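# Reproduce the reference drawing on the paper pad with markers

## Task

Using the markers, draw on the paper pad a copy of the reference image named 'drawing'. That image covers the entire sheet, and its upper edge corresponds to whichever long edge of the pad was farthest from the robot when the scene began. The strip of scrap paper next to the pad can be used freely and is not checked.

## Robot and tools

ROBOT. Two arms work on one table: left_arm, based near (-0.006, +0.341, 0) m, and right_arm, based near (-0.005, -0.338, 0) m. Each has six revolute joints and a parallel gripper. The fingers point along the gripper's +z axis and separate along its y axis. The reported end_effector_position sits between the finger pads, roughly 1 cm short of the tips.

FRAME. Every pose and position is in the scene frame: origin at table-top height halfway between the arms, +x out over the table, +y toward left_arm, +z up. Arm names do not match image left/right. Printed hand poses may be a few cm off, worse at long reach.

ROW LAYOUT. A row is one flat list of 14 numbers, each in [-1, 1], covering both arms even if only one moves. The first 7 belong to left_arm, the next 7 to right_arm. Within each arm the order is: wrist pitch, wrist roll, shoulder, wrist yaw, elbow, waist, then gripper opening. The six joint numbers are offsets, not angles: they are added to the arm's Joint targets as they stood when the action (or move) began, never to the previous row. Scale: 1.0 equals 2.224 rad for waist, shoulder and elbow, and 8.485 rad for wrist pitch, wrist yaw and wrist roll. The opening is absolute: +1 fully open, -1 closed. To keep a gripper unchanged, resend its current command; a 0 means half-closed. Stated joint ranges (rad): waist -2.618..3.054, shoulder 0..3.142, elbow 0..3.142, wrist pitch -1.571..1.571, wrist yaw -1.571..1.571, wrist roll -2.094..2.094. Requests more than 0.059 rad (big joints and pitch) or 0.124 rad (yaw, roll) beyond a limit get the action refused for both arms. Each step, a target may lead its measured angle by at most 0.339 rad (big joints) or 2.2 rad (wrist); targets placing the gripper over 200 mm from where it is are scaled back.

TOOLS.
execute_actions(actions, cameras): actions is a list of actions; each action is a table of up to 15 rows, one per 1/30 s step, the last row held if fewer are given. Images appear only for an empty actions list or when cameras names them (["all"], specific names, or [] for none).
move(target, speed, blend, opening_speed, grip_force, blocking, cameras): target is one 14-number row or a list of up to 15 rows, all offsets from the same starting Joint targets. Joints travel together along interpolated paths, so grippers trace curves; nothing avoids obstacles or the other arm. speed: rad/s of the joint with the farthest to go, 0.004 to 12.57, default 0.5, one value or one per target. blend: corner rounding radius in rad, 0 (default) stops at each target. opening_speed: opening scale units per second, at least 0.2; use it to close gently. grip_force: newtons per pad, 10 to 50, single or per arm, persists. blocking=false returns after about 0.5 s while the move continues. The whole list must fit in 10 s.
wait(seconds, cameras): 0 to 3600 s, sends nothing new; a running move continues.
stop(cameras): brakes the current move.
zoom_image(camera, region): region [x0, y0, x1, y1] in pixels of that camera's latest image, at most 504 by 504.
show_instructions(): shows the reference image(s). read_manual(section): licence text only. finished_scene(scene=1): ends the scene permanently.

CAMERAS. cam_high, cam_low, cam_above, cam_left_wrist, cam_right_wrist, each 672x504.

RESULTS. Joint positions and Joint velocities give, per arm, the six joints in the row order above (rad, rad/s) and then the finger gap (m; 0.094 when fully open). Joint targets are what the next offsets count from. Tool commands shows current gripper commands. grip_measured is the measured opening on the -1..+1 scale; grip_effort_nm is a smoothed gripper motor effort (negative closing), not pad force. Joint torques follow joint order; items 3, 5, 6 wrap at ±28 N m. A move adds a 'move:' line: done, off_target, moving, held or fault, plus limits=held if steps were withheld. 'joint sent to its limit' means a joint reached its real end; 'joint command not followed' means the clearance check altered targets. Actions calls also list joint positions at some steps. MOTOR HOT appears at 75 °C; at 90 °C the arm folds and idles for the rest of the scene.

CAUTIONS. Don't let anything fall or end up off the table. Avoid fast contact with the table or fixtures; press the marker onto paper lightly and approach slowly, since targets far past contact push harder. Keep the two arms and grippers apart: even a moderate collision between them can fail the scene, and gripping the other arm counts as one. Avoid stretching the arm out long or pushing toward unreachable poses, which heats motors. Avoid strain on wrist camera cables. If an arm is stuck pressing, command its targets back past its measured positions. Loose objects may get nudged occasionally. Thinking time lets the scene run, and smoother, quicker, lower-effort motion is preferred.

Each tool is called by a JSON object that holds its "method" and its "body", one argument or row to a line.

Reference images:

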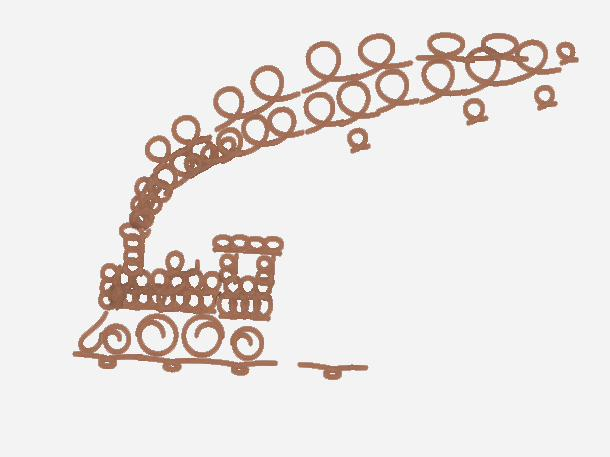

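## Session

I'll start by looking at the scene.

{"method": "execute_actions", "body": {
  "actions": []
}}

{"method": "show_instructions", "body": {

}}

Scene clock: 0.00 s.
left_arm: end_effector_position=(+0.3943, +0.3350, +0.1104) grip_measured=+1.000 grip_effort_nm=n/a end_effector_quat_wxyz=(+0.619, -0.015, +0.785, -0.003) | right_arm: end_effector_position=(+0.3947, -0.3962, +0.1304) grip_measured=+1.000 grip_effort_nm=n/a end_effector_quat_wxyz=(+0.623, +0.065, +0.771, -0.114)
Joint names: [wrist pitch, wrist roll, shoulder, wrist yaw, elbow, waist]
Joint positions: left_arm=[1.014 -0.037 1.582 -0.053 0.332 -0.05 0.094] | right_arm=[0.967 -0.055 1.532 0.207 0.362 -0.038 0.094]
Joint velocities: within noise
Joint torques (N m): no reading
Heat: left arm: 34 °C; right arm: 34 °C.
Joint targets: left_arm=[1.021 -0.037 1.573 -0.053 0.341 -0.050] | right_arm=[0.979 -0.054 1.522 0.208 0.373 -0.038]
Tool commands: left_gripper/opening=+1.0 right_gripper/opening=+1.0

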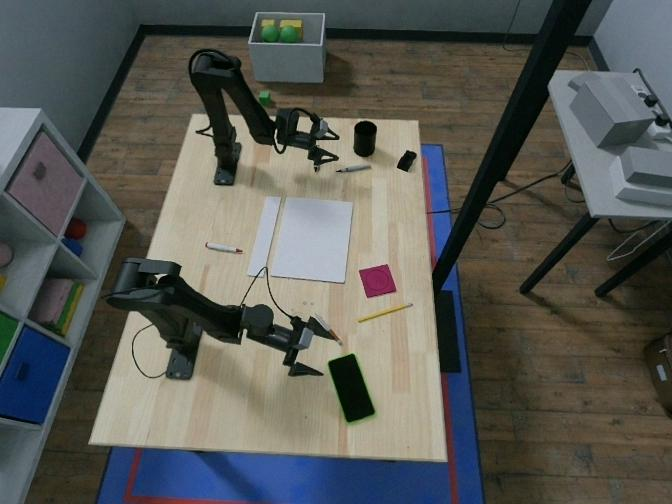

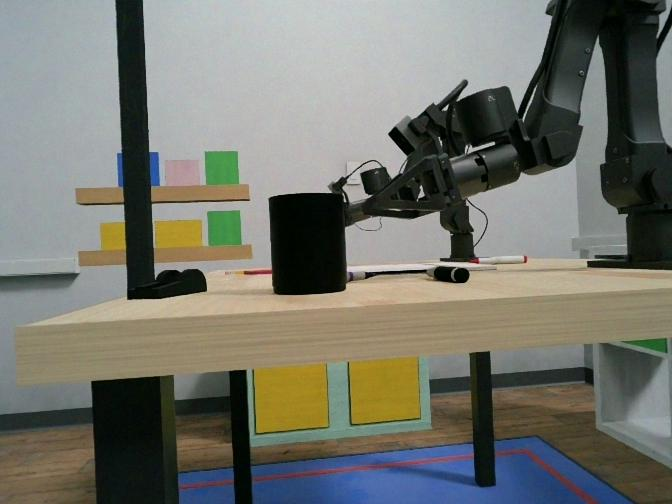

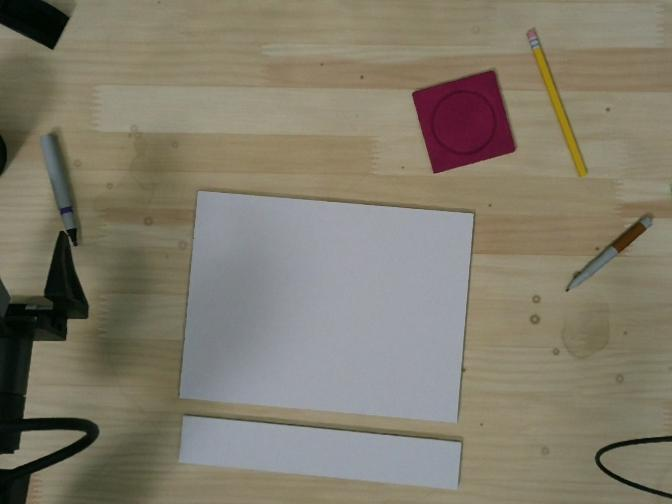

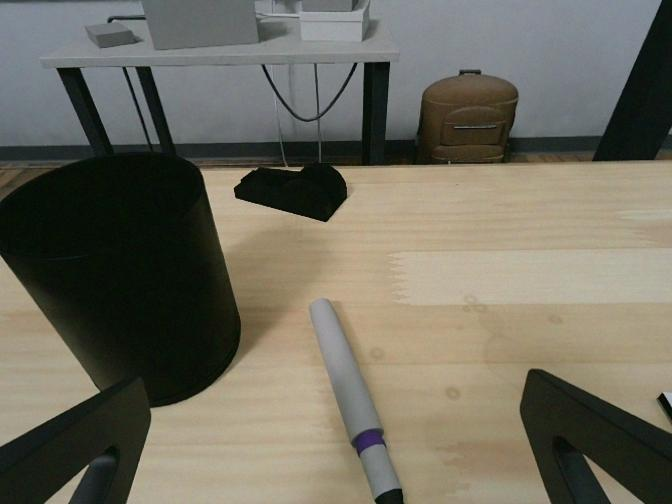

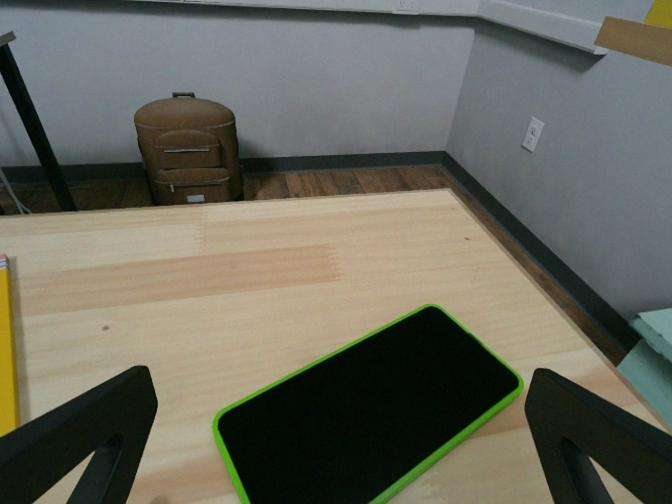

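Reference images for this scene: drawing.

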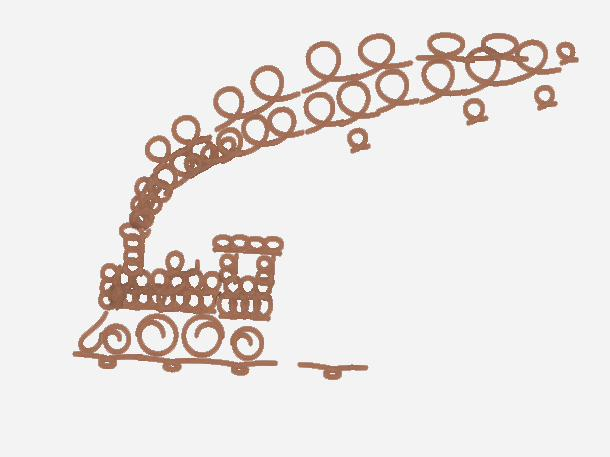

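{"method": "zoom_image", "body": {
  "camera": "cam_above",
  "region": [480, 10, 672, 310]
}}

{"method": "zoom_image", "body": {
  "camera": "cam_above",
  "region": [0, 0, 200, 300]
}}

{"method": "zoom_image", "body": {
  "camera": "cam_above",
  "region": [168, 180, 488, 500]
}}

{"method": "zoom_image", "body": {
  "camera": "cam_high",
  "region": [180, 100, 450, 440]
}}

Scaled by 1.680 from the camera's image (finer frame: 960x720).

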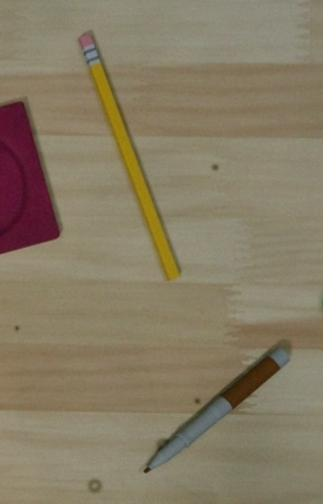

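Scaled by 1.680 from the camera's image (finer frame: 960x720).

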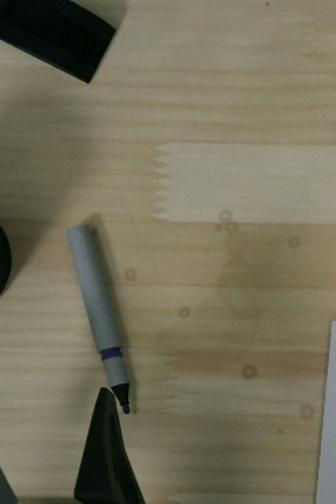

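Scaled by 1.575 from the camera's image (finer frame: 960x720).

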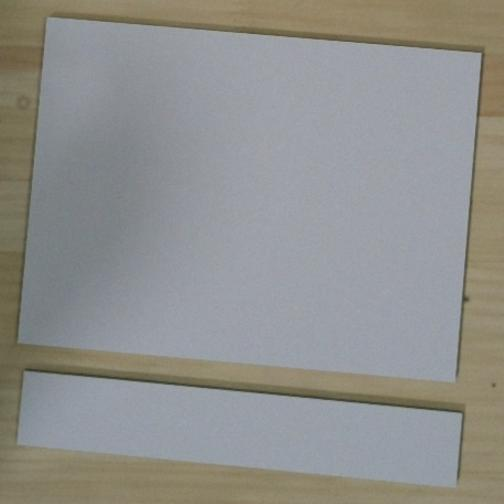

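Scaled by 1.482 from the camera's image (finer frame: 960x720).

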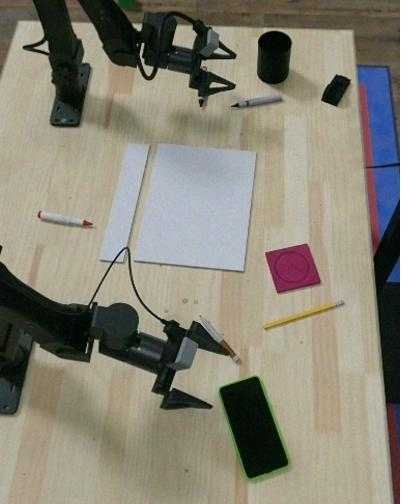

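{"method": "move", "body": {
  "target": [0,0,0,0,0,0,1,-0.2418,0.0064,-0.0022,-0.0245,0.4866,0.026,1],
  "speed": 0.8,
  "cameras": ["cam_right_wrist", "cam_above", "cam_high"]
}}

Scene clock: 16.17 s.
left_arm: end_effector_position=(+0.3943, +0.3350, +0.1104) grip_measured=+1.000 grip_effort_nm=0.00 end_effector_quat_wxyz=(+0.619, -0.015, +0.785, -0.003) | right_arm: end_effector_position=(+0.3508, -0.3397, +0.1836) grip_measured=+1.000 grip_effort_nm=0.00 end_effector_quat_wxyz=(+0.196, -0.001, +0.981, -0.004)
Joint positions: left_arm=[1.014 -0.037 1.582 -0.053 0.332 -0.05 0.094] | right_arm=[-1.067 -0.006 1.532 0.007 1.421 0.013 0.094]
Joint torques (N m): left_arm=[1.67 0.02 -6.56 -0.02 5.29 -0.08] | right_arm=[0.85 0.06 -5.87 -0.06 9.29 0.53]
Heat: left arm: 35 °C; right arm: 37 °C.
Joint targets: left_arm=[1.021 -0.037 1.573 -0.053 0.341 -0.050] | right_arm=[-1.073 0.000 1.517 0.000 1.455 0.020]
move: done
Images, in order (width x height): cam_high 672x504, cam_above 672x504, cam_right_wrist 672x504.

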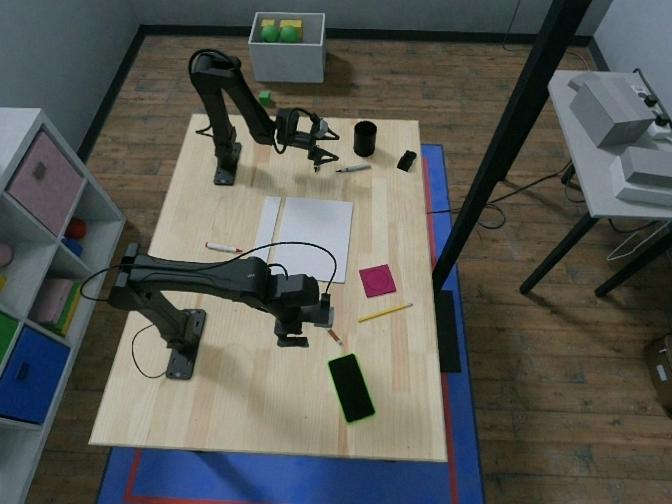

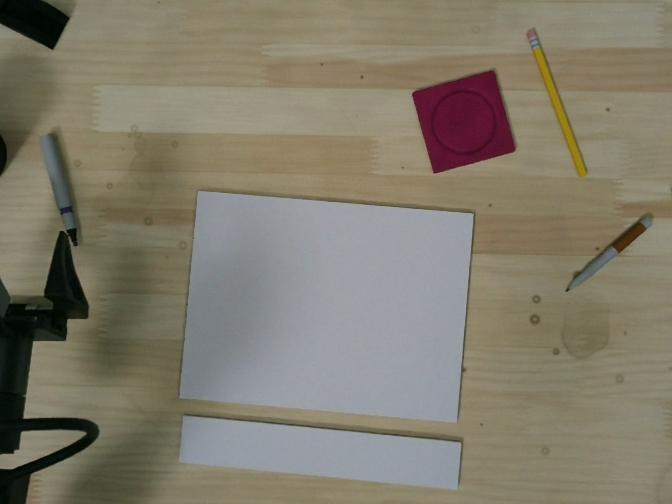

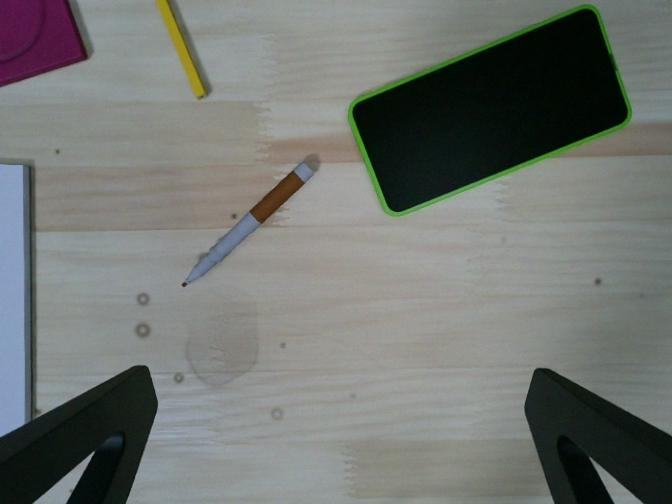

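{"method": "zoom_image", "body": {
  "camera": "cam_right_wrist",
  "region": [150, 130, 350, 310]
}}

{"method": "zoom_image", "body": {
  "camera": "cam_high",
  "region": [190, 220, 360, 350]
}}

Scaled by 2.520 from the camera's image (finer frame: 960x720).

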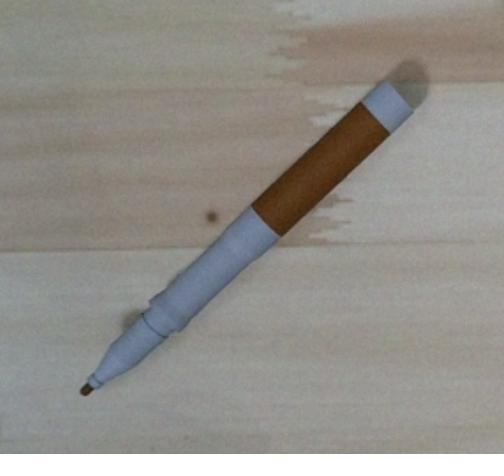

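Scaled by 2.965 from the camera's image (finer frame: 960x720).

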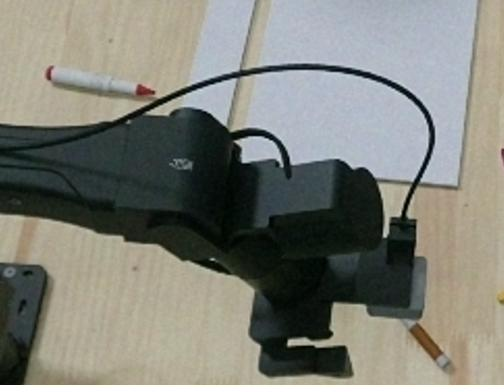

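{"method": "move", "body": {
  "target": [0,0,0,0,0,0,1,-0.03419,0.11184,0.27779,0,0.22577,0.05665,1],
  "speed": 0.8,
  "cameras": ["cam_right_wrist", "cam_above", "cam_low"]
}}

Scene clock: 20.43 s.
left_arm: end_effector_position=(+0.3943, +0.3350, +0.1104) grip_measured=+1.000 grip_effort_nm=0.00 end_effector_quat_wxyz=(+0.619, -0.015, +0.785, -0.003) | right_arm: end_effector_position=(+0.4075, -0.2848, +0.0985) grip_measured=+1.000 grip_effort_nm=-0.01 end_effector_quat_wxyz=(+0.005, +0.396, +0.918, +0.003)
Joint positions: left_arm=[1.014 -0.037 1.582 -0.053 0.332 -0.05 0.094] | right_arm=[-1.349 0.942 2.135 -0.001 1.925 0.143 0.094]
Joint torques (N m): left_arm=[1.66 0.03 -6.31 -0.05 5.26 0.08] | right_arm=[0.22 0.06 -8.79 0.02 8.59 0.24]
Heat: left arm: 36 °C; right arm: 37 °C.
Joint targets: left_arm=[1.021 -0.037 1.573 -0.053 0.341 -0.050] | right_arm=[-1.363 0.949 2.135 0.000 1.957 0.146]
move: done
Images, in order (width x height): cam_low 672x504, cam_above 672x504, cam_right_wrist 672x504.

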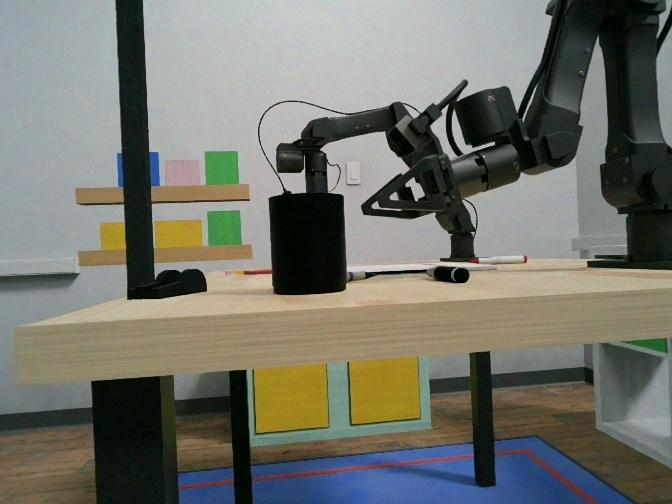

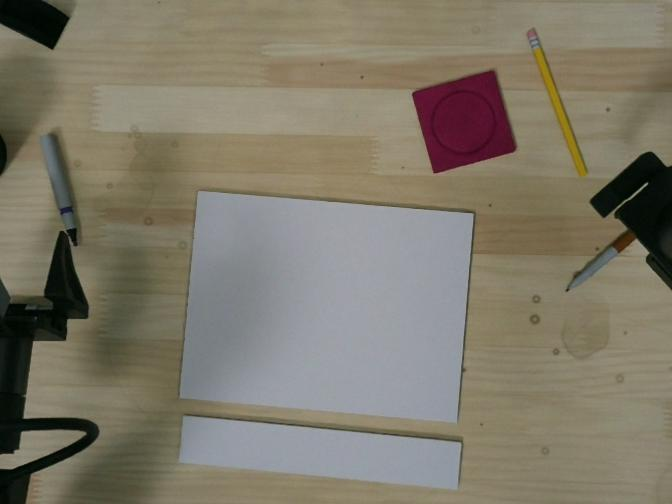

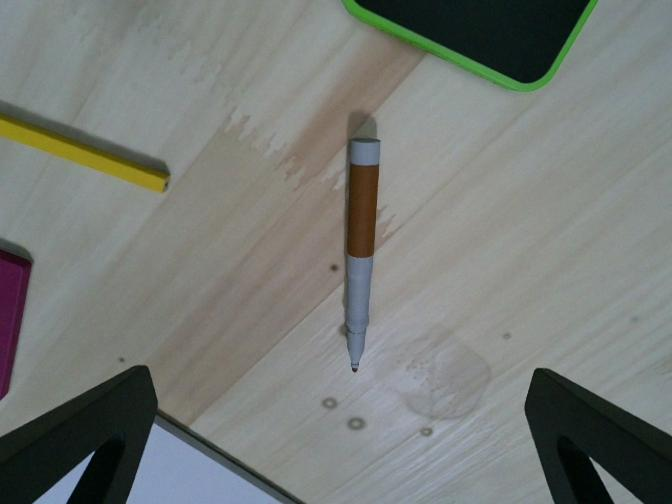

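{"method": "move", "body": {
  "target": [0,0,0,0,0,0,1,0.03158,0.00224,0.00328,0,-0.11844,-0.00809,1],
  "speed": 0.5,
  "cameras": ["cam_right_wrist", "cam_above", "cam_low"]
}}

Scene clock: 23.57 s.
left_arm: end_effector_position=(+0.3943, +0.3350, +0.1104) grip_measured=+1.000 grip_effort_nm=0.00 end_effector_quat_wxyz=(+0.619, -0.015, +0.785, -0.003) | right_arm: end_effector_position=(+0.4059, -0.2887, +0.0397) grip_measured=+1.000 grip_effort_nm=0.00 end_effector_quat_wxyz=(+0.007, +0.409, +0.912, +0.005)
Joint positions: left_arm=[1.014 -0.037 1.582 -0.053 0.332 -0.05 0.094] | right_arm=[-1.111 0.961 2.141 -0.001 1.699 0.134 0.094]
Joint torques (N m): left_arm=[1.69 0.05 -6.45 -0.06 5.29 -0.05] | right_arm=[0.5 0.05 -8.61 0.02 5.07 -0.54]
Heat: left arm: 36 °C; right arm: 36 °C.
Joint targets: left_arm=[1.021 -0.037 1.573 -0.053 0.341 -0.050] | right_arm=[-1.095 0.968 2.142 0.000 1.694 0.128]
move: done
Images, in order (width x height): cam_low 672x504, cam_above 672x504, cam_right_wrist 672x504.

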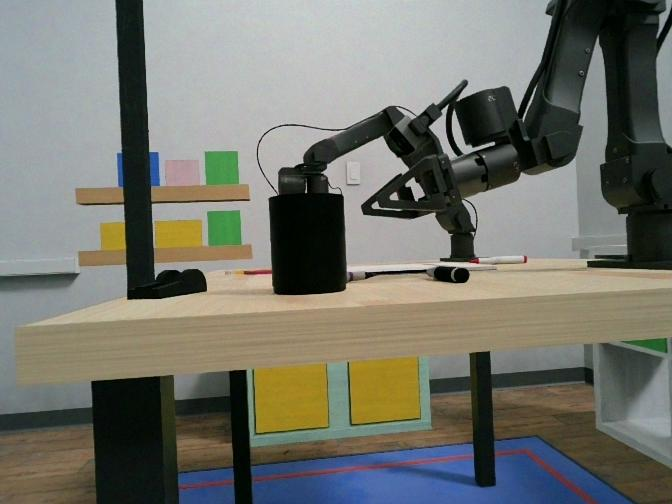

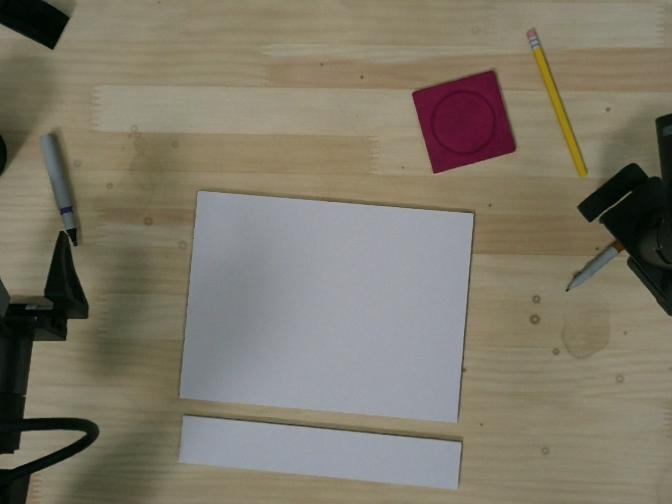

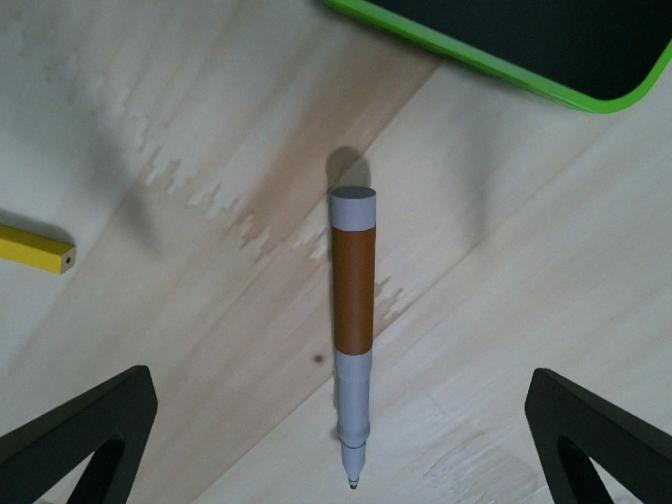

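{"method": "move", "body": {
  "target": [0,0,0,0,0,0,1,0.00566,0,0.0081,0,-0.01888,-0.0029,1],
  "speed": 0.2,
  "cameras": ["cam_right_wrist", "cam_high"]
}}

Scene clock: 25.93 s.
left_arm: end_effector_position=(+0.3943, +0.3350, +0.1104) grip_measured=+1.000 grip_effort_nm=0.00 end_effector_quat_wxyz=(+0.619, -0.015, +0.785, -0.003) | right_arm: end_effector_position=(+0.4038, -0.2914, +0.0228) grip_measured=+1.000 grip_effort_nm=0.00 end_effector_quat_wxyz=(+0.003, +0.412, +0.911, +0.002)
Joint positions: left_arm=[1.014 -0.037 1.582 -0.053 0.332 -0.05 0.094] | right_arm=[-1.063 0.961 2.158 -0.001 1.657 0.128 0.094]
Joint torques (N m): left_arm=[1.67 0.01 -6.53 -0.01 5.34 -0.16] | right_arm=[0.48 0.07 -8.7 0.02 5.03 -0.58]
Heat: left arm: 36 °C; right arm: 36 °C.
Joint targets: left_arm=[1.021 -0.037 1.573 -0.053 0.341 -0.050] | right_arm=[-1.047 0.968 2.160 0.000 1.652 0.121]
move: done
Images, in order (width x height): cam_high 672x504, cam_right_wrist 672x504.

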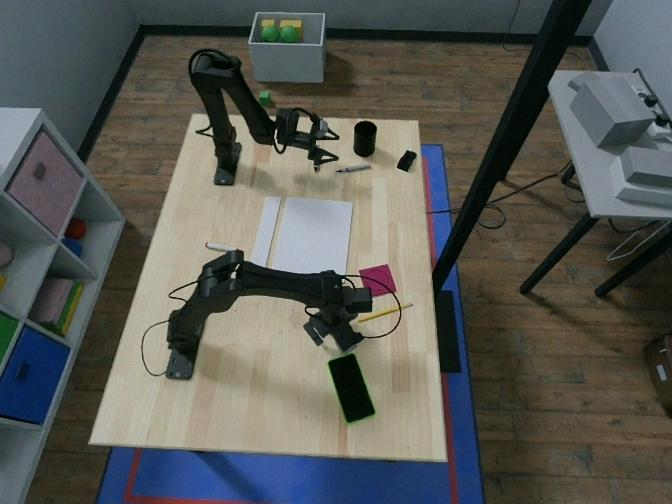

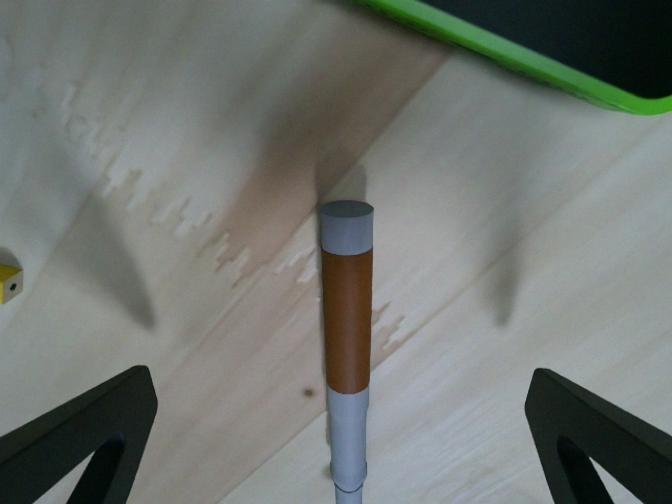

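{"method": "move", "body": {
  "target": [0,0,0,0,0,0,1,0.00292,0,0.00427,0,-0.00944,0,1],
  "speed": 0.2,
  "cameras": ["cam_right_wrist"]
}}

Scene clock: 26.97 s.
left_arm: end_effector_position=(+0.3943, +0.3350, +0.1104) grip_measured=+1.000 grip_effort_nm=0.00 end_effector_quat_wxyz=(+0.619, -0.015, +0.785, -0.003) | right_arm: end_effector_position=(+0.4030, -0.2915, +0.0152) grip_measured=+1.000 grip_effort_nm=-0.01 end_effector_quat_wxyz=(+0.002, +0.412, +0.911, +0.002)
Joint positions: left_arm=[1.014 -0.037 1.582 -0.053 0.332 -0.05 0.094] | right_arm=[-1.038 0.961 2.165 -0.001 1.637 0.128 0.094]
Joint torques (N m): left_arm=[1.67 0.02 -6.6 -0.01 5.29 -0.1] | right_arm=[0.48 0.06 -8.53 0.02 4.79 -0.58]
Heat: left arm: 36 °C; right arm: 36 °C.
Joint targets: left_arm=[1.021 -0.037 1.573 -0.053 0.341 -0.050] | right_arm=[-1.022 0.968 2.170 0.000 1.631 0.121]
move: done

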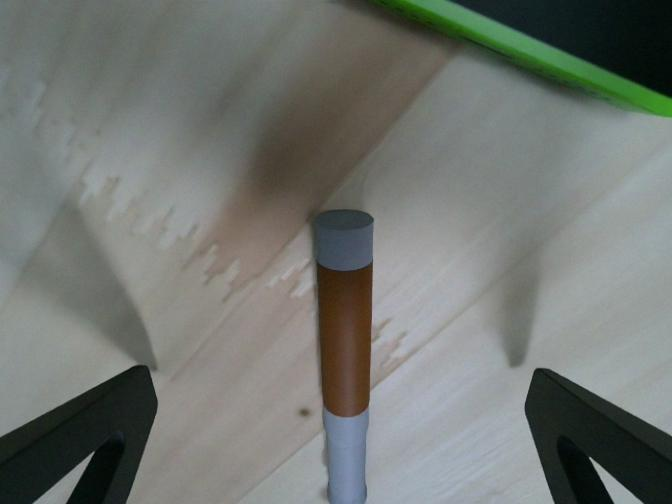

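{"method": "move", "body": {
  "target": [0,0,0,0,0,0,1,0.00117,0,0.0017,0,-0.00375,0,1],
  "speed": 0.1,
  "cameras": ["cam_right_wrist"]
}}

Scene clock: 28.07 s.
left_arm: end_effector_position=(+0.3943, +0.3350, +0.1104) grip_measured=+1.000 grip_effort_nm=0.00 end_effector_quat_wxyz=(+0.619, -0.015, +0.785, -0.003) | right_arm: end_effector_position=(+0.4027, -0.2916, +0.0127) grip_measured=+1.000 grip_effort_nm=-0.01 end_effector_quat_wxyz=(+0.002, +0.412, +0.911, +0.002)
Joint positions: left_arm=[1.014 -0.037 1.582 -0.053 0.332 -0.05 0.094] | right_arm=[-1.029 0.961 2.167 -0.001 1.63 0.128 0.094]
Joint torques (N m): left_arm=[1.65 0.03 -6.56 -0.05 5.27 0.05] | right_arm=[0.49 0.06 -8.32 0.02 4.79 -0.58]
Heat: left arm: 36 °C; right arm: 36 °C.
Joint targets: left_arm=[1.021 -0.037 1.573 -0.053 0.341 -0.050] | right_arm=[-1.012 0.968 2.173 0.000 1.623 0.121]
move: done

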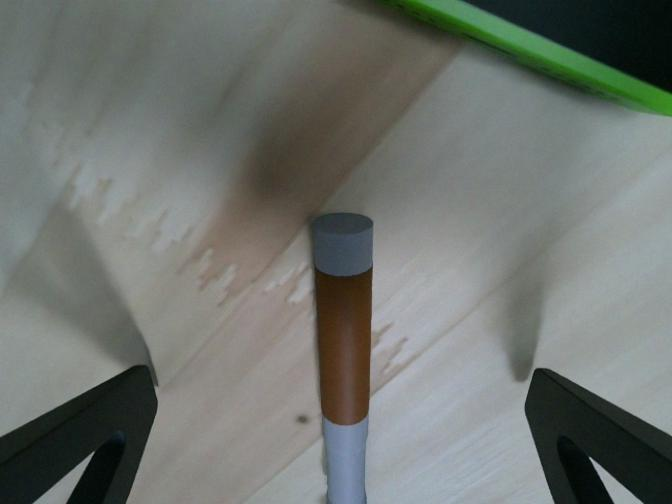

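{"method": "move", "body": {
  "target": [0,0,0,0,0,0,1,0.0007,0,0.001,0,-0.0021,0,1],
  "speed": 0.1,
  "cameras": ["cam_right_wrist"]
}}

Scene clock: 28.83 s.
left_arm: end_effector_position=(+0.3943, +0.3350, +0.1104) grip_measured=+1.000 grip_effort_nm=0.00 end_effector_quat_wxyz=(+0.619, -0.015, +0.785, -0.003) | right_arm: end_effector_position=(+0.4044, -0.2914, +0.0127) grip_measured=+1.000 grip_effort_nm=0.00 end_effector_quat_wxyz=(+0.005, +0.412, +0.911, +0.003)
Joint positions: left_arm=[1.014 -0.037 1.582 -0.053 0.332 -0.05 0.094] | right_arm=[-1.022 0.961 2.167 -0.001 1.63 0.128 0.094]
Joint torques (N m): left_arm=[1.66 0.01 -6.38 -0.04 5.31 -0.14] | right_arm=[0.48 0.06 -8.21 0.02 4.36 -0.58]
Heat: left arm: 36 °C; right arm: 36 °C.
Joint targets: left_arm=[1.021 -0.037 1.573 -0.053 0.341 -0.050] | right_arm=[-1.006 0.968 2.176 0.000 1.618 0.121]
move: done

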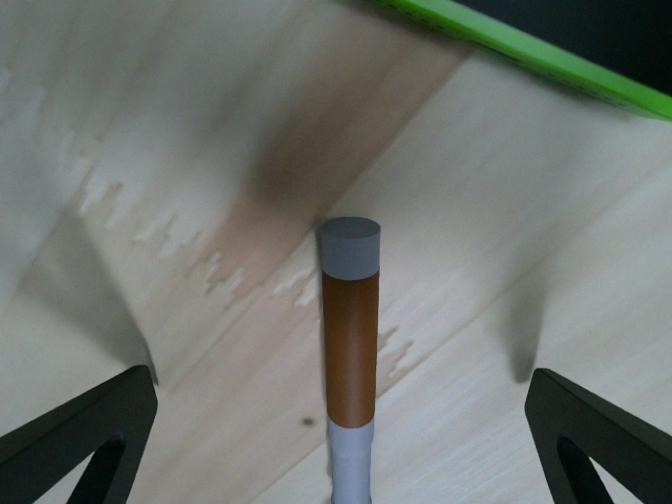

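{"method": "move", "body": {
  "target": [0,0,0,0,0,0,1,0,0,0,0,0,0,-0.9],
  "opening_speed": 0.7,
  "cameras": ["cam_right_wrist", "cam_above"]
}}

Scene clock: 32.17 s.
left_arm: end_effector_position=(+0.3943, +0.3350, +0.1104) grip_measured=+1.000 grip_effort_nm=0.00 end_effector_quat_wxyz=(+0.619, -0.015, +0.785, -0.003) | right_arm: end_effector_position=(+0.4045, -0.2914, +0.0127) grip_measured=-0.782 grip_effort_nm=-0.99 end_effector_quat_wxyz=(+0.005, +0.412, +0.911, +0.003)
Joint positions: left_arm=[1.014 -0.037 1.582 -0.053 0.332 -0.05 0.094] | right_arm=[-1.022 0.962 2.167 -0.001 1.63 0.128 0.01]
Joint torques (N m): left_arm=[1.67 0.04 -6.52 -0.03 5.26 -0.1] | right_arm=[0.49 0.06 -8.2 0.02 4.36 -0.57]
Heat: left arm: 37 °C; right arm: 36 °C.
Joint targets: left_arm=[1.021 -0.037 1.573 -0.053 0.341 -0.050] | right_arm=[-1.006 0.968 2.176 0.000 1.618 0.121]
move: done
Images, in order (width x height): cam_above 672x504, cam_right_wrist 672x504.

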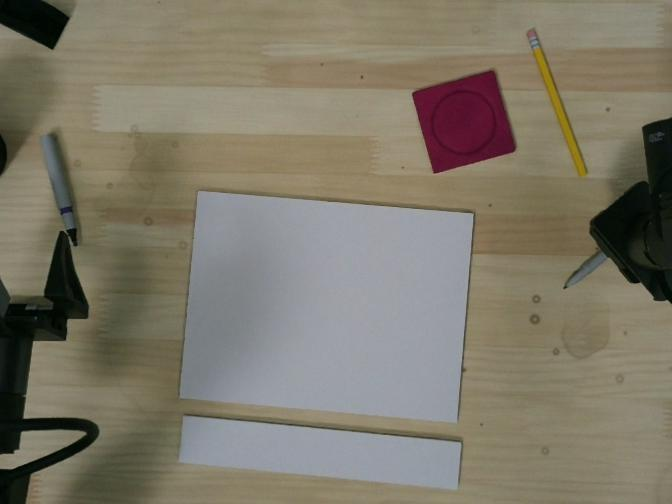

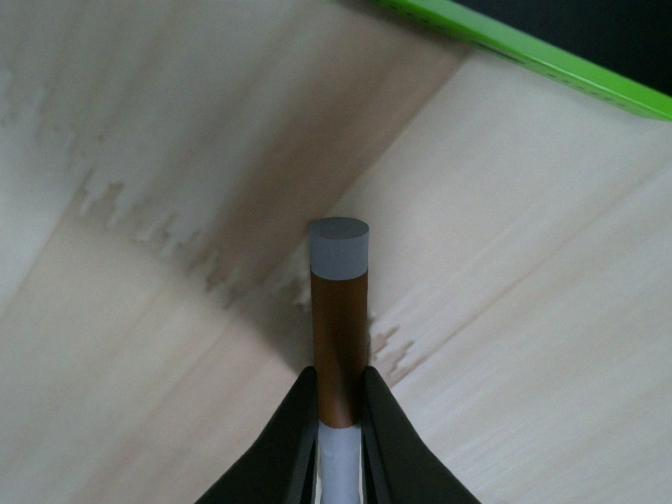

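{"method": "move", "body": {
  "target": [
    [0,0,0,0,0,0,1,-0.03453,0,-0.06713,0,0.11556,0,-0.9],
    [0,0,0,0,0,0,1,0.20964,-0.11408,-0.1973,0,-0.40827,0,-0.9]
  ],
  "speed": [0.4, 0.8],
  "blend": [0.08, 0],
  "cameras": ["cam_right_wrist", "cam_above", "cam_high", "cam_left_wrist"]
}}

Scene clock: 44.60 s.
left_arm: end_effector_position=(+0.3943, +0.3350, +0.1104) grip_measured=+1.000 grip_effort_nm=0.00 end_effector_quat_wxyz=(+0.619, -0.015, +0.785, -0.003) | right_arm: end_effector_position=(+0.4761, -0.2833, +0.1186) grip_measured=-0.784 grip_effort_nm=-1.03 end_effector_quat_wxyz=(+0.589, -0.043, +0.806, +0.035)
Joint positions: left_arm=[1.014 -0.037 1.582 -0.053 0.332 -0.05 0.094] | right_arm=[0.742 0.006 1.768 -0.001 0.717 0.128 0.01]
Joint torques (N m): left_arm=[1.68 0.04 -6.54 -0.03 5.37 -0.12] | right_arm=[1.9 -0.05 -8.42 0.01 4.85 -0.57]
Heat: left arm: 38 °C; right arm: 36 °C.
Joint targets: left_arm=[1.021 -0.037 1.573 -0.053 0.341 -0.050] | right_arm=[0.772 0.000 1.737 0.000 0.710 0.121]
move: done
Images, in order (width x height): cam_high 672x504, cam_above 672x504, cam_left_wrist 672x504, cam_right_wrist 672x504.

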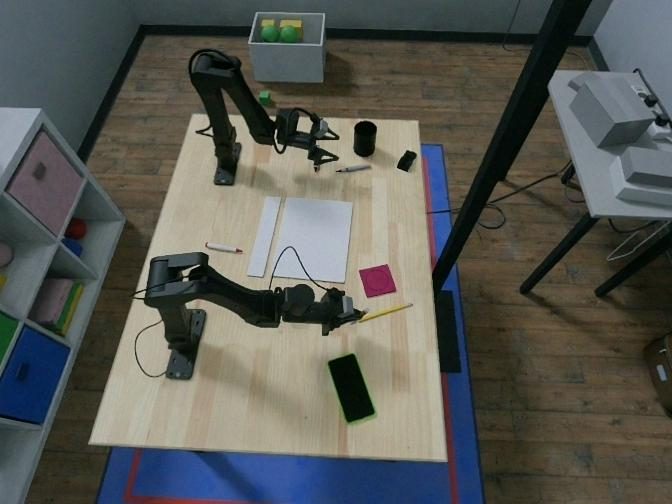

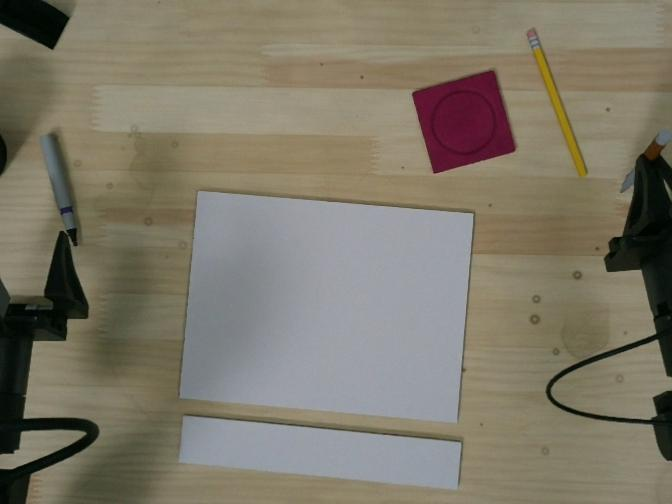

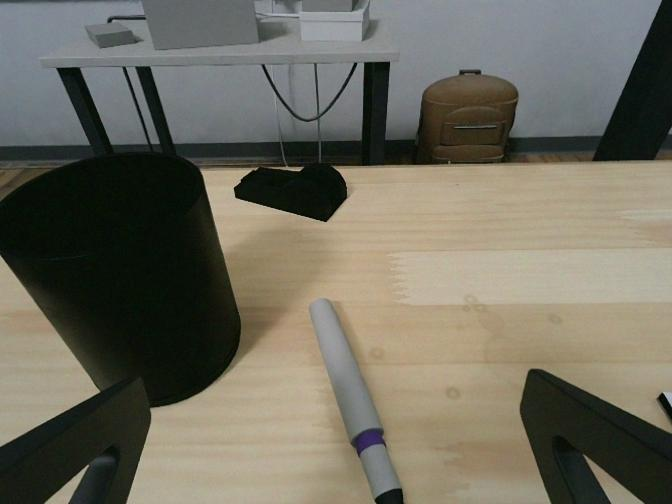

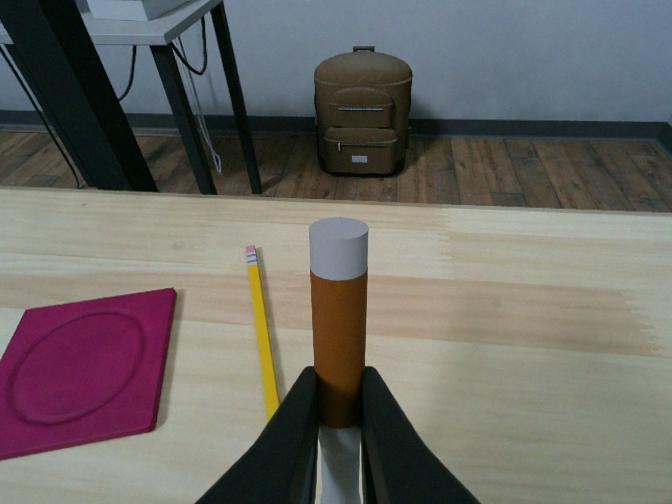

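{"method": "move", "body": {
  "target": [
    [0,0,0,0,0,0,1,0,0,0,0,0,0.45,-0.9],
    [0,0,0,0,0,0,1,0.01577,0,0.05468,0,0,0.48426,-0.9]
  ],
  "speed": [0.8, 0.3],
  "blend": [0.08, 0],
  "cameras": ["all"]
}}

Scene clock: 49.07 s.
left_arm: end_effector_position=(+0.3943, +0.3350, +0.1104) grip_measured=+1.000 grip_effort_nm=0.00 end_effector_quat_wxyz=(+0.619, -0.015, +0.785, -0.003) | right_arm: end_effector_position=(+0.1820, +0.1180, +0.1090) grip_measured=-0.784 grip_effort_nm=-1.03 end_effector_quat_wxyz=(+0.504, -0.440, +0.661, +0.340)
Joint positions: left_arm=[1.014 -0.037 1.582 -0.053 0.332 -0.05 0.094] | right_arm=[0.876 0.005 1.857 -0.001 0.717 1.196 0.01]
Joint torques (N m): left_arm=[1.66 0.03 -6.56 -0.07 5.29 -0.02] | right_arm=[1.93 -0.05 -6.3 0.02 4.45 0.25]
Heat: left arm: 38 °C; right arm: 37 °C.
Joint targets: left_arm=[1.021 -0.037 1.573 -0.053 0.341 -0.050] | right_arm=[0.906 0.000 1.858 0.000 0.710 1.199]
move: done; blend cut to 0.0669 rad at target 1

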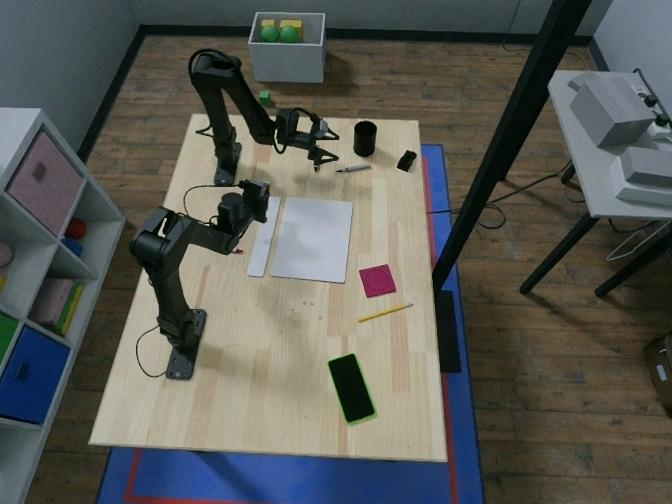

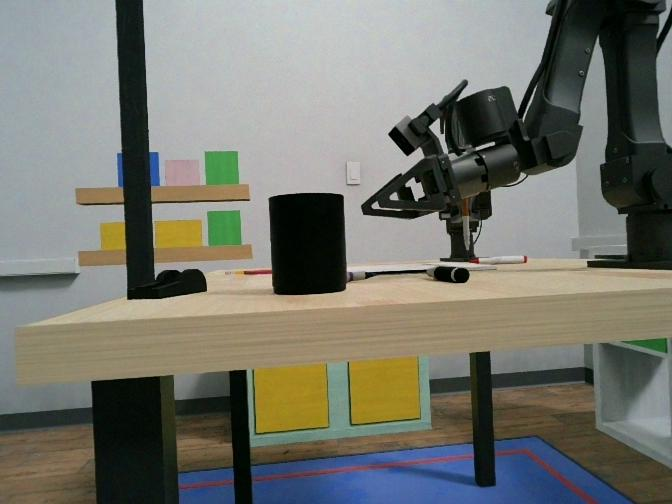

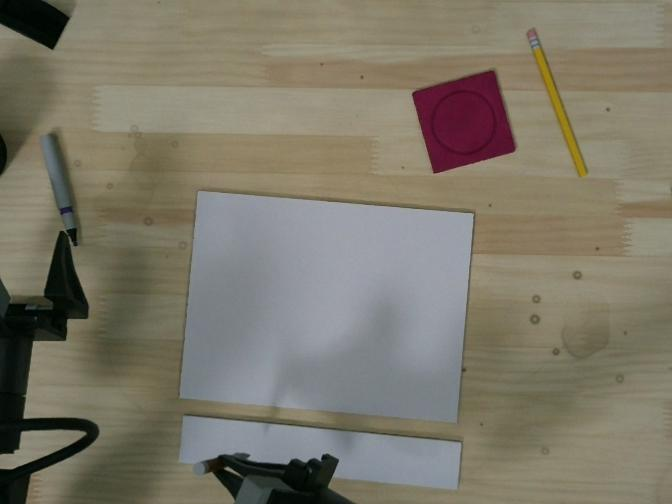

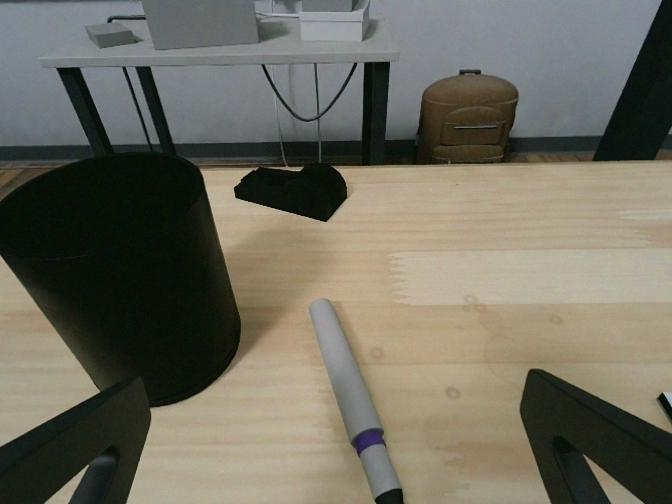

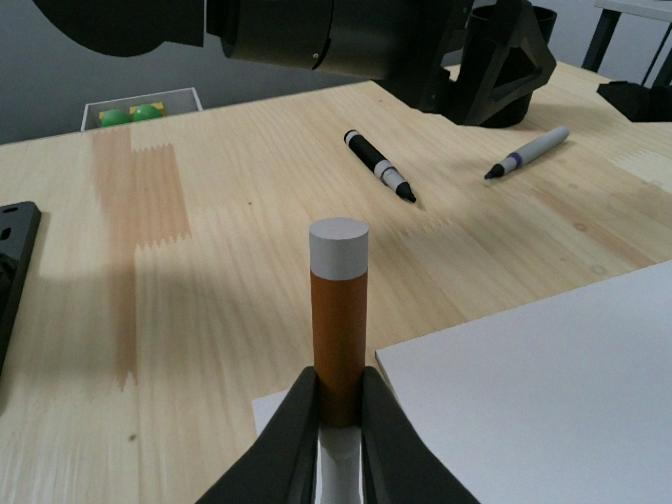

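{"method": "execute_actions", "body": {
  "actions": [
    [[0,0,0,0,0,0,1,0.0003,0,0.0009,0,0.0018,0.0009,-0.9],[0,0,0,0,0,0,1,0.0006,0,0.0018,0,0.0036,0.0018,-0.9],[0,0,0,0,0,0,1,0.0009,0,0.0027,0,0.0054,0.0027,-0.9],[0,0,0,0,0,0,1,0.0013,0,0.0036,0,0.0072,0.0036,-0.9],[0,0,0,0,0,0,1,0.0016,0,0.0045,0,0.009,0.0045,-0.9],[0,0,0,0,0,0,1,0.0019,0,0.0054,0,0.0108,0.0054,-0.9],[0,0,0,0,0,0,1,0.0022,0,0.0063,0,0.0126,0.0063,-0.9],[0,0,0,0,0,0,1,0.0025,0,0.0072,0,0.0144,0.0072,-0.9],[0,0,0,0,0,0,1,0.0028,0,0.0081,0,0.0162,0.0081,-0.9],[0,0,0,0,0,0,1,0.0031,0,0.009,0,0.018,0.009,-0.9],[0,0,0,0,0,0,1,0.0035,0,0.0099,0,0.0198,0.0099,-0.9],[0,0,0,0,0,0,1,0.0038,0,0.0108,0,0.0216,0.0108,-0.9],[0,0,0,0,0,0,1,0.0041,0,0.0117,0,0.0234,0.0117,-0.9],[0,0,0,0,0,0,1,0.0044,0,0.0126,0,0.0252,0.0126,-0.9],[0,0,0,0,0,0,1,0.0047,0,0.0135,0,0.027,0.0135,-0.9]],
    [[0,0,0,0,0,0,1,-0.0003,0,-0.0009,0,-0.0018,-0.0009,-0.9],[0,0,0,0,0,0,1,-0.0006,0,-0.0018,0,-0.0036,-0.0018,-0.9],[0,0,0,0,0,0,1,-0.0009,0,-0.0027,0,-0.0054,-0.0027,-0.9],[0,0,0,0,0,0,1,-0.0013,0,-0.0036,0,-0.0072,-0.0036,-0.9],[0,0,0,0,0,0,1,-0.0016,0,-0.0045,0,-0.009,-0.0045,-0.9],[0,0,0,0,0,0,1,-0.0019,0,-0.0054,0,-0.0108,-0.0054,-0.9],[0,0,0,0,0,0,1,-0.0022,0,-0.0063,0,-0.0126,-0.0063,-0.9],[0,0,0,0,0,0,1,-0.0025,0,-0.0072,0,-0.0144,-0.0072,-0.9],[0,0,0,0,0,0,1,-0.0028,0,-0.0081,0,-0.0162,-0.0081,-0.9],[0,0,0,0,0,0,1,-0.0031,0,-0.009,0,-0.018,-0.009,-0.9],[0,0,0,0,0,0,1,-0.0035,0,-0.0099,0,-0.0198,-0.0099,-0.9],[0,0,0,0,0,0,1,-0.0038,0,-0.0108,0,-0.0216,-0.0108,-0.9],[0,0,0,0,0,0,1,-0.0041,0,-0.0117,0,-0.0234,-0.0117,-0.9],[0,0,0,0,0,0,1,-0.0044,0,-0.0126,0,-0.0252,-0.0126,-0.9],[0,0,0,0,0,0,1,-0.0047,0,-0.0135,0,-0.027,-0.0135,-0.9]]
  ]
}}

Scene clock: 52.10 s.
left_arm: end_effector_position=(+0.3943, +0.3350, +0.1104) grip_measured=+1.000 grip_effort_nm=0.00 end_effector_quat_wxyz=(+0.619, -0.015, +0.785, -0.003) | right_arm: end_effector_position=(+0.1787, +0.1206, +0.1031) grip_measured=-0.784 grip_effort_nm=-1.03 end_effector_quat_wxyz=(+0.503, -0.443, +0.659, +0.342)
Joint positions: left_arm=[1.014 -0.037 1.582 -0.053 0.332 -0.05 0.094] | right_arm=[0.903 0.005 1.882 -0.002 0.716 1.204 0.01]
Joint torques (N m): left_arm=[1.67 0.03 -6.52 -0.04 5.35 -0.09] | right_arm=[1.7 -0.05 -8.34 0.02 4.4 -0.49]
Heat: left arm: 38 °C; right arm: 37 °C.
Joint targets: left_arm=[1.021 -0.037 1.573 -0.053 0.341 -0.050] | right_arm=[0.906 0.000 1.858 0.000 0.710 1.199]
Step readings (joint positions of left_arm | right_arm):
0: [1.014 -0.037 1.582 -0.053 0.332 -0.050] | [0.877 0.005 1.857 -0.001 0.717 1.196]
1: [1.014 -0.037 1.582 -0.053 0.332 -0.050] | [0.877 0.005 1.857 -0.001 0.717 1.196]
2: [1.014 -0.037 1.582 -0.053 0.332 -0.050] | [0.877 0.005 1.857 -0.001 0.717 1.196]
4: [1.014 -0.037 1.582 -0.053 0.332 -0.050] | [0.878 0.005 1.857 -0.001 0.717 1.196]
8: [1.014 -0.037 1.582 -0.053 0.332 -0.050] | [0.887 0.005 1.862 -0.001 0.717 1.203]
15: [1.014 -0.037 1.582 -0.053 0.332 -0.050] | [0.900 0.005 1.879 -0.001 0.724 1.215]
16: [1.014 -0.037 1.582 -0.053 0.332 -0.050] | [0.902 0.005 1.881 -0.001 0.728 1.218]
17: [1.014 -0.037 1.582 -0.053 0.332 -0.050] | [0.903 0.005 1.882 -0.001 0.731 1.219]
19: [1.014 -0.037 1.582 -0.053 0.332 -0.050] | [0.908 0.005 1.882 -0.001 0.734 1.219]
23: [1.014 -0.037 1.582 -0.053 0.332 -0.050] | [0.910 0.005 1.882 -0.001 0.734 1.219]
30: [1.014 -0.037 1.582 -0.053 0.332 -0.050] | [0.910 0.005 1.882 -0.002 0.732 1.213]

{"method": "move", "body": {
  "target": [0,0,0,0,0,0,1,0,0,0.0258,0,0.03395,0.009,-0.9],
  "speed": 0.04,
  "blocking": false
}}

{"method": "wait", "body": {
  "seconds": 0.6
}}

{"method": "wait", "body": {
  "seconds": 0.4
}}

{"method": "wait", "body": {
  "seconds": 3
}}

Scene clock: 55.13 s.
left_arm: end_effector_position=(+0.3943, +0.3350, +0.1104) grip_measured=+1.000 grip_effort_nm=0.00 end_effector_quat_wxyz=(+0.619, -0.015, +0.785, -0.003) | right_arm: end_effector_position=(+0.1787, +0.1206, +0.1031) grip_measured=-0.784 grip_effort_nm=-1.03 end_effector_quat_wxyz=(+0.503, -0.443, +0.659, +0.342)
Joint positions: left_arm=[1.014 -0.037 1.582 -0.053 0.332 -0.05 0.094] | right_arm=[0.903 0.005 1.882 -0.002 0.716 1.204 0.01]
Joint torques (N m): left_arm=[1.66 0.04 -6.48 -0.06 5.38 -0.08] | right_arm=[1.68 -0.05 -7.23 0.02 6.04 -0.03]
Heat: left arm: 38 °C; right arm: 37 °C.
Joint targets: left_arm=[1.021 -0.037 1.573 -0.053 0.341 -0.050] | right_arm=[0.906 0.000 1.873 0.000 0.730 1.204]
Tool commands: left_gripper/opening=+1.0 right_gripper/opening=-0.9
move: running; right_arm: the elbow is farthest, 0.070 rad from its target

Scene clock: 55.73 s.
left_arm: end_effector_position=(+0.3943, +0.3350, +0.1104) grip_measured=+1.000 grip_effort_nm=0.00 end_effector_quat_wxyz=(+0.619, -0.015, +0.785, -0.003) | right_arm: end_effector_position=(+0.1788, +0.1207, +0.1032) grip_measured=-0.784 grip_effort_nm=-1.03 end_effector_quat_wxyz=(+0.503, -0.443, +0.659, +0.342)
Joint positions: left_arm=[1.014 -0.037 1.582 -0.053 0.332 -0.05 0.094] | right_arm=[0.903 0.005 1.882 -0.002 0.716 1.204 0.01]
Joint torques (N m): left_arm=[1.65 0.05 -6.34 -0.04 5.35 -0.1] | right_arm=[1.66 -0.05 -5.89 0.02 8.12 0.51]
Heat: left arm: 38 °C; right arm: 38 °C.
Joint targets: left_arm=[1.021 -0.037 1.573 -0.053 0.341 -0.050] | right_arm=[0.906 0.000 1.892 0.000 0.753 1.210]
Tool commands: left_gripper/opening=+1.0 right_gripper/opening=-0.9
earlier move: running; right_arm: the elbow is farthest, 0.069 rad from its target
wait: 0.60 s; no rest

Scene clock: 56.13 s.
left_arm: end_effector_position=(+0.3943, +0.3350, +0.1104) grip_measured=+1.000 grip_effort_nm=0.00 end_effector_quat_wxyz=(+0.619, -0.015, +0.785, -0.003) | right_arm: end_effector_position=(+0.1793, +0.1256, +0.1043) grip_measured=-0.784 grip_effort_nm=-1.03 end_effector_quat_wxyz=(+0.504, -0.443, +0.657, +0.344)
Joint positions: left_arm=[1.014 -0.037 1.582 -0.053 0.332 -0.05 0.094] | right_arm=[0.903 0.005 1.895 -0.002 0.735 1.206 0.01]
Joint torques (N m): left_arm=[1.66 0.02 -6.46 -0.02 5.22 -0.1] | right_arm=[1.68 -0.05 -6.2 0.02 7.8 0.54]
Heat: left arm: 38 °C; right arm: 38 °C.
Joint targets: left_arm=[1.021 -0.037 1.573 -0.053 0.341 -0.050] | right_arm=[0.906 0.000 1.904 0.000 0.769 1.214]
Tool commands: left_gripper/opening=+1.0 right_gripper/opening=-0.9
earlier move: running; right_arm: the elbow is farthest, 0.051 rad from its target
wait: 0.40 s; no rest

Scene clock: 56.80 s.
left_arm: end_effector_position=(+0.3943, +0.3350, +0.1104) grip_measured=+1.000 grip_effort_nm=0.00 end_effector_quat_wxyz=(+0.619, -0.015, +0.785, -0.003) | right_arm: end_effector_position=(+0.1785, +0.1313, +0.1050) grip_measured=-0.784 grip_effort_nm=-1.03 end_effector_quat_wxyz=(+0.505, -0.444, +0.654, +0.347)
Joint positions: left_arm=[1.014 -0.037 1.582 -0.053 0.332 -0.05 0.094] | right_arm=[0.903 0.005 1.91 -0.002 0.755 1.212 0.01]
Joint torques (N m): left_arm=[1.66 0.04 -6.45 -0.02 5.26 -0.01] | right_arm=[1.68 -0.05 -6.34 0.02 7.82 0.55]
Heat: left arm: 38 °C; right arm: 38 °C.
Joint targets: left_arm=[1.021 -0.037 1.573 -0.053 0.341 -0.050] | right_arm=[0.906 0.000 1.916 0.000 0.786 1.219]
Tool commands: left_gripper/opening=+1.0 right_gripper/opening=-0.9
earlier move: done
wait: 0.67 of 3 s (the move ended)


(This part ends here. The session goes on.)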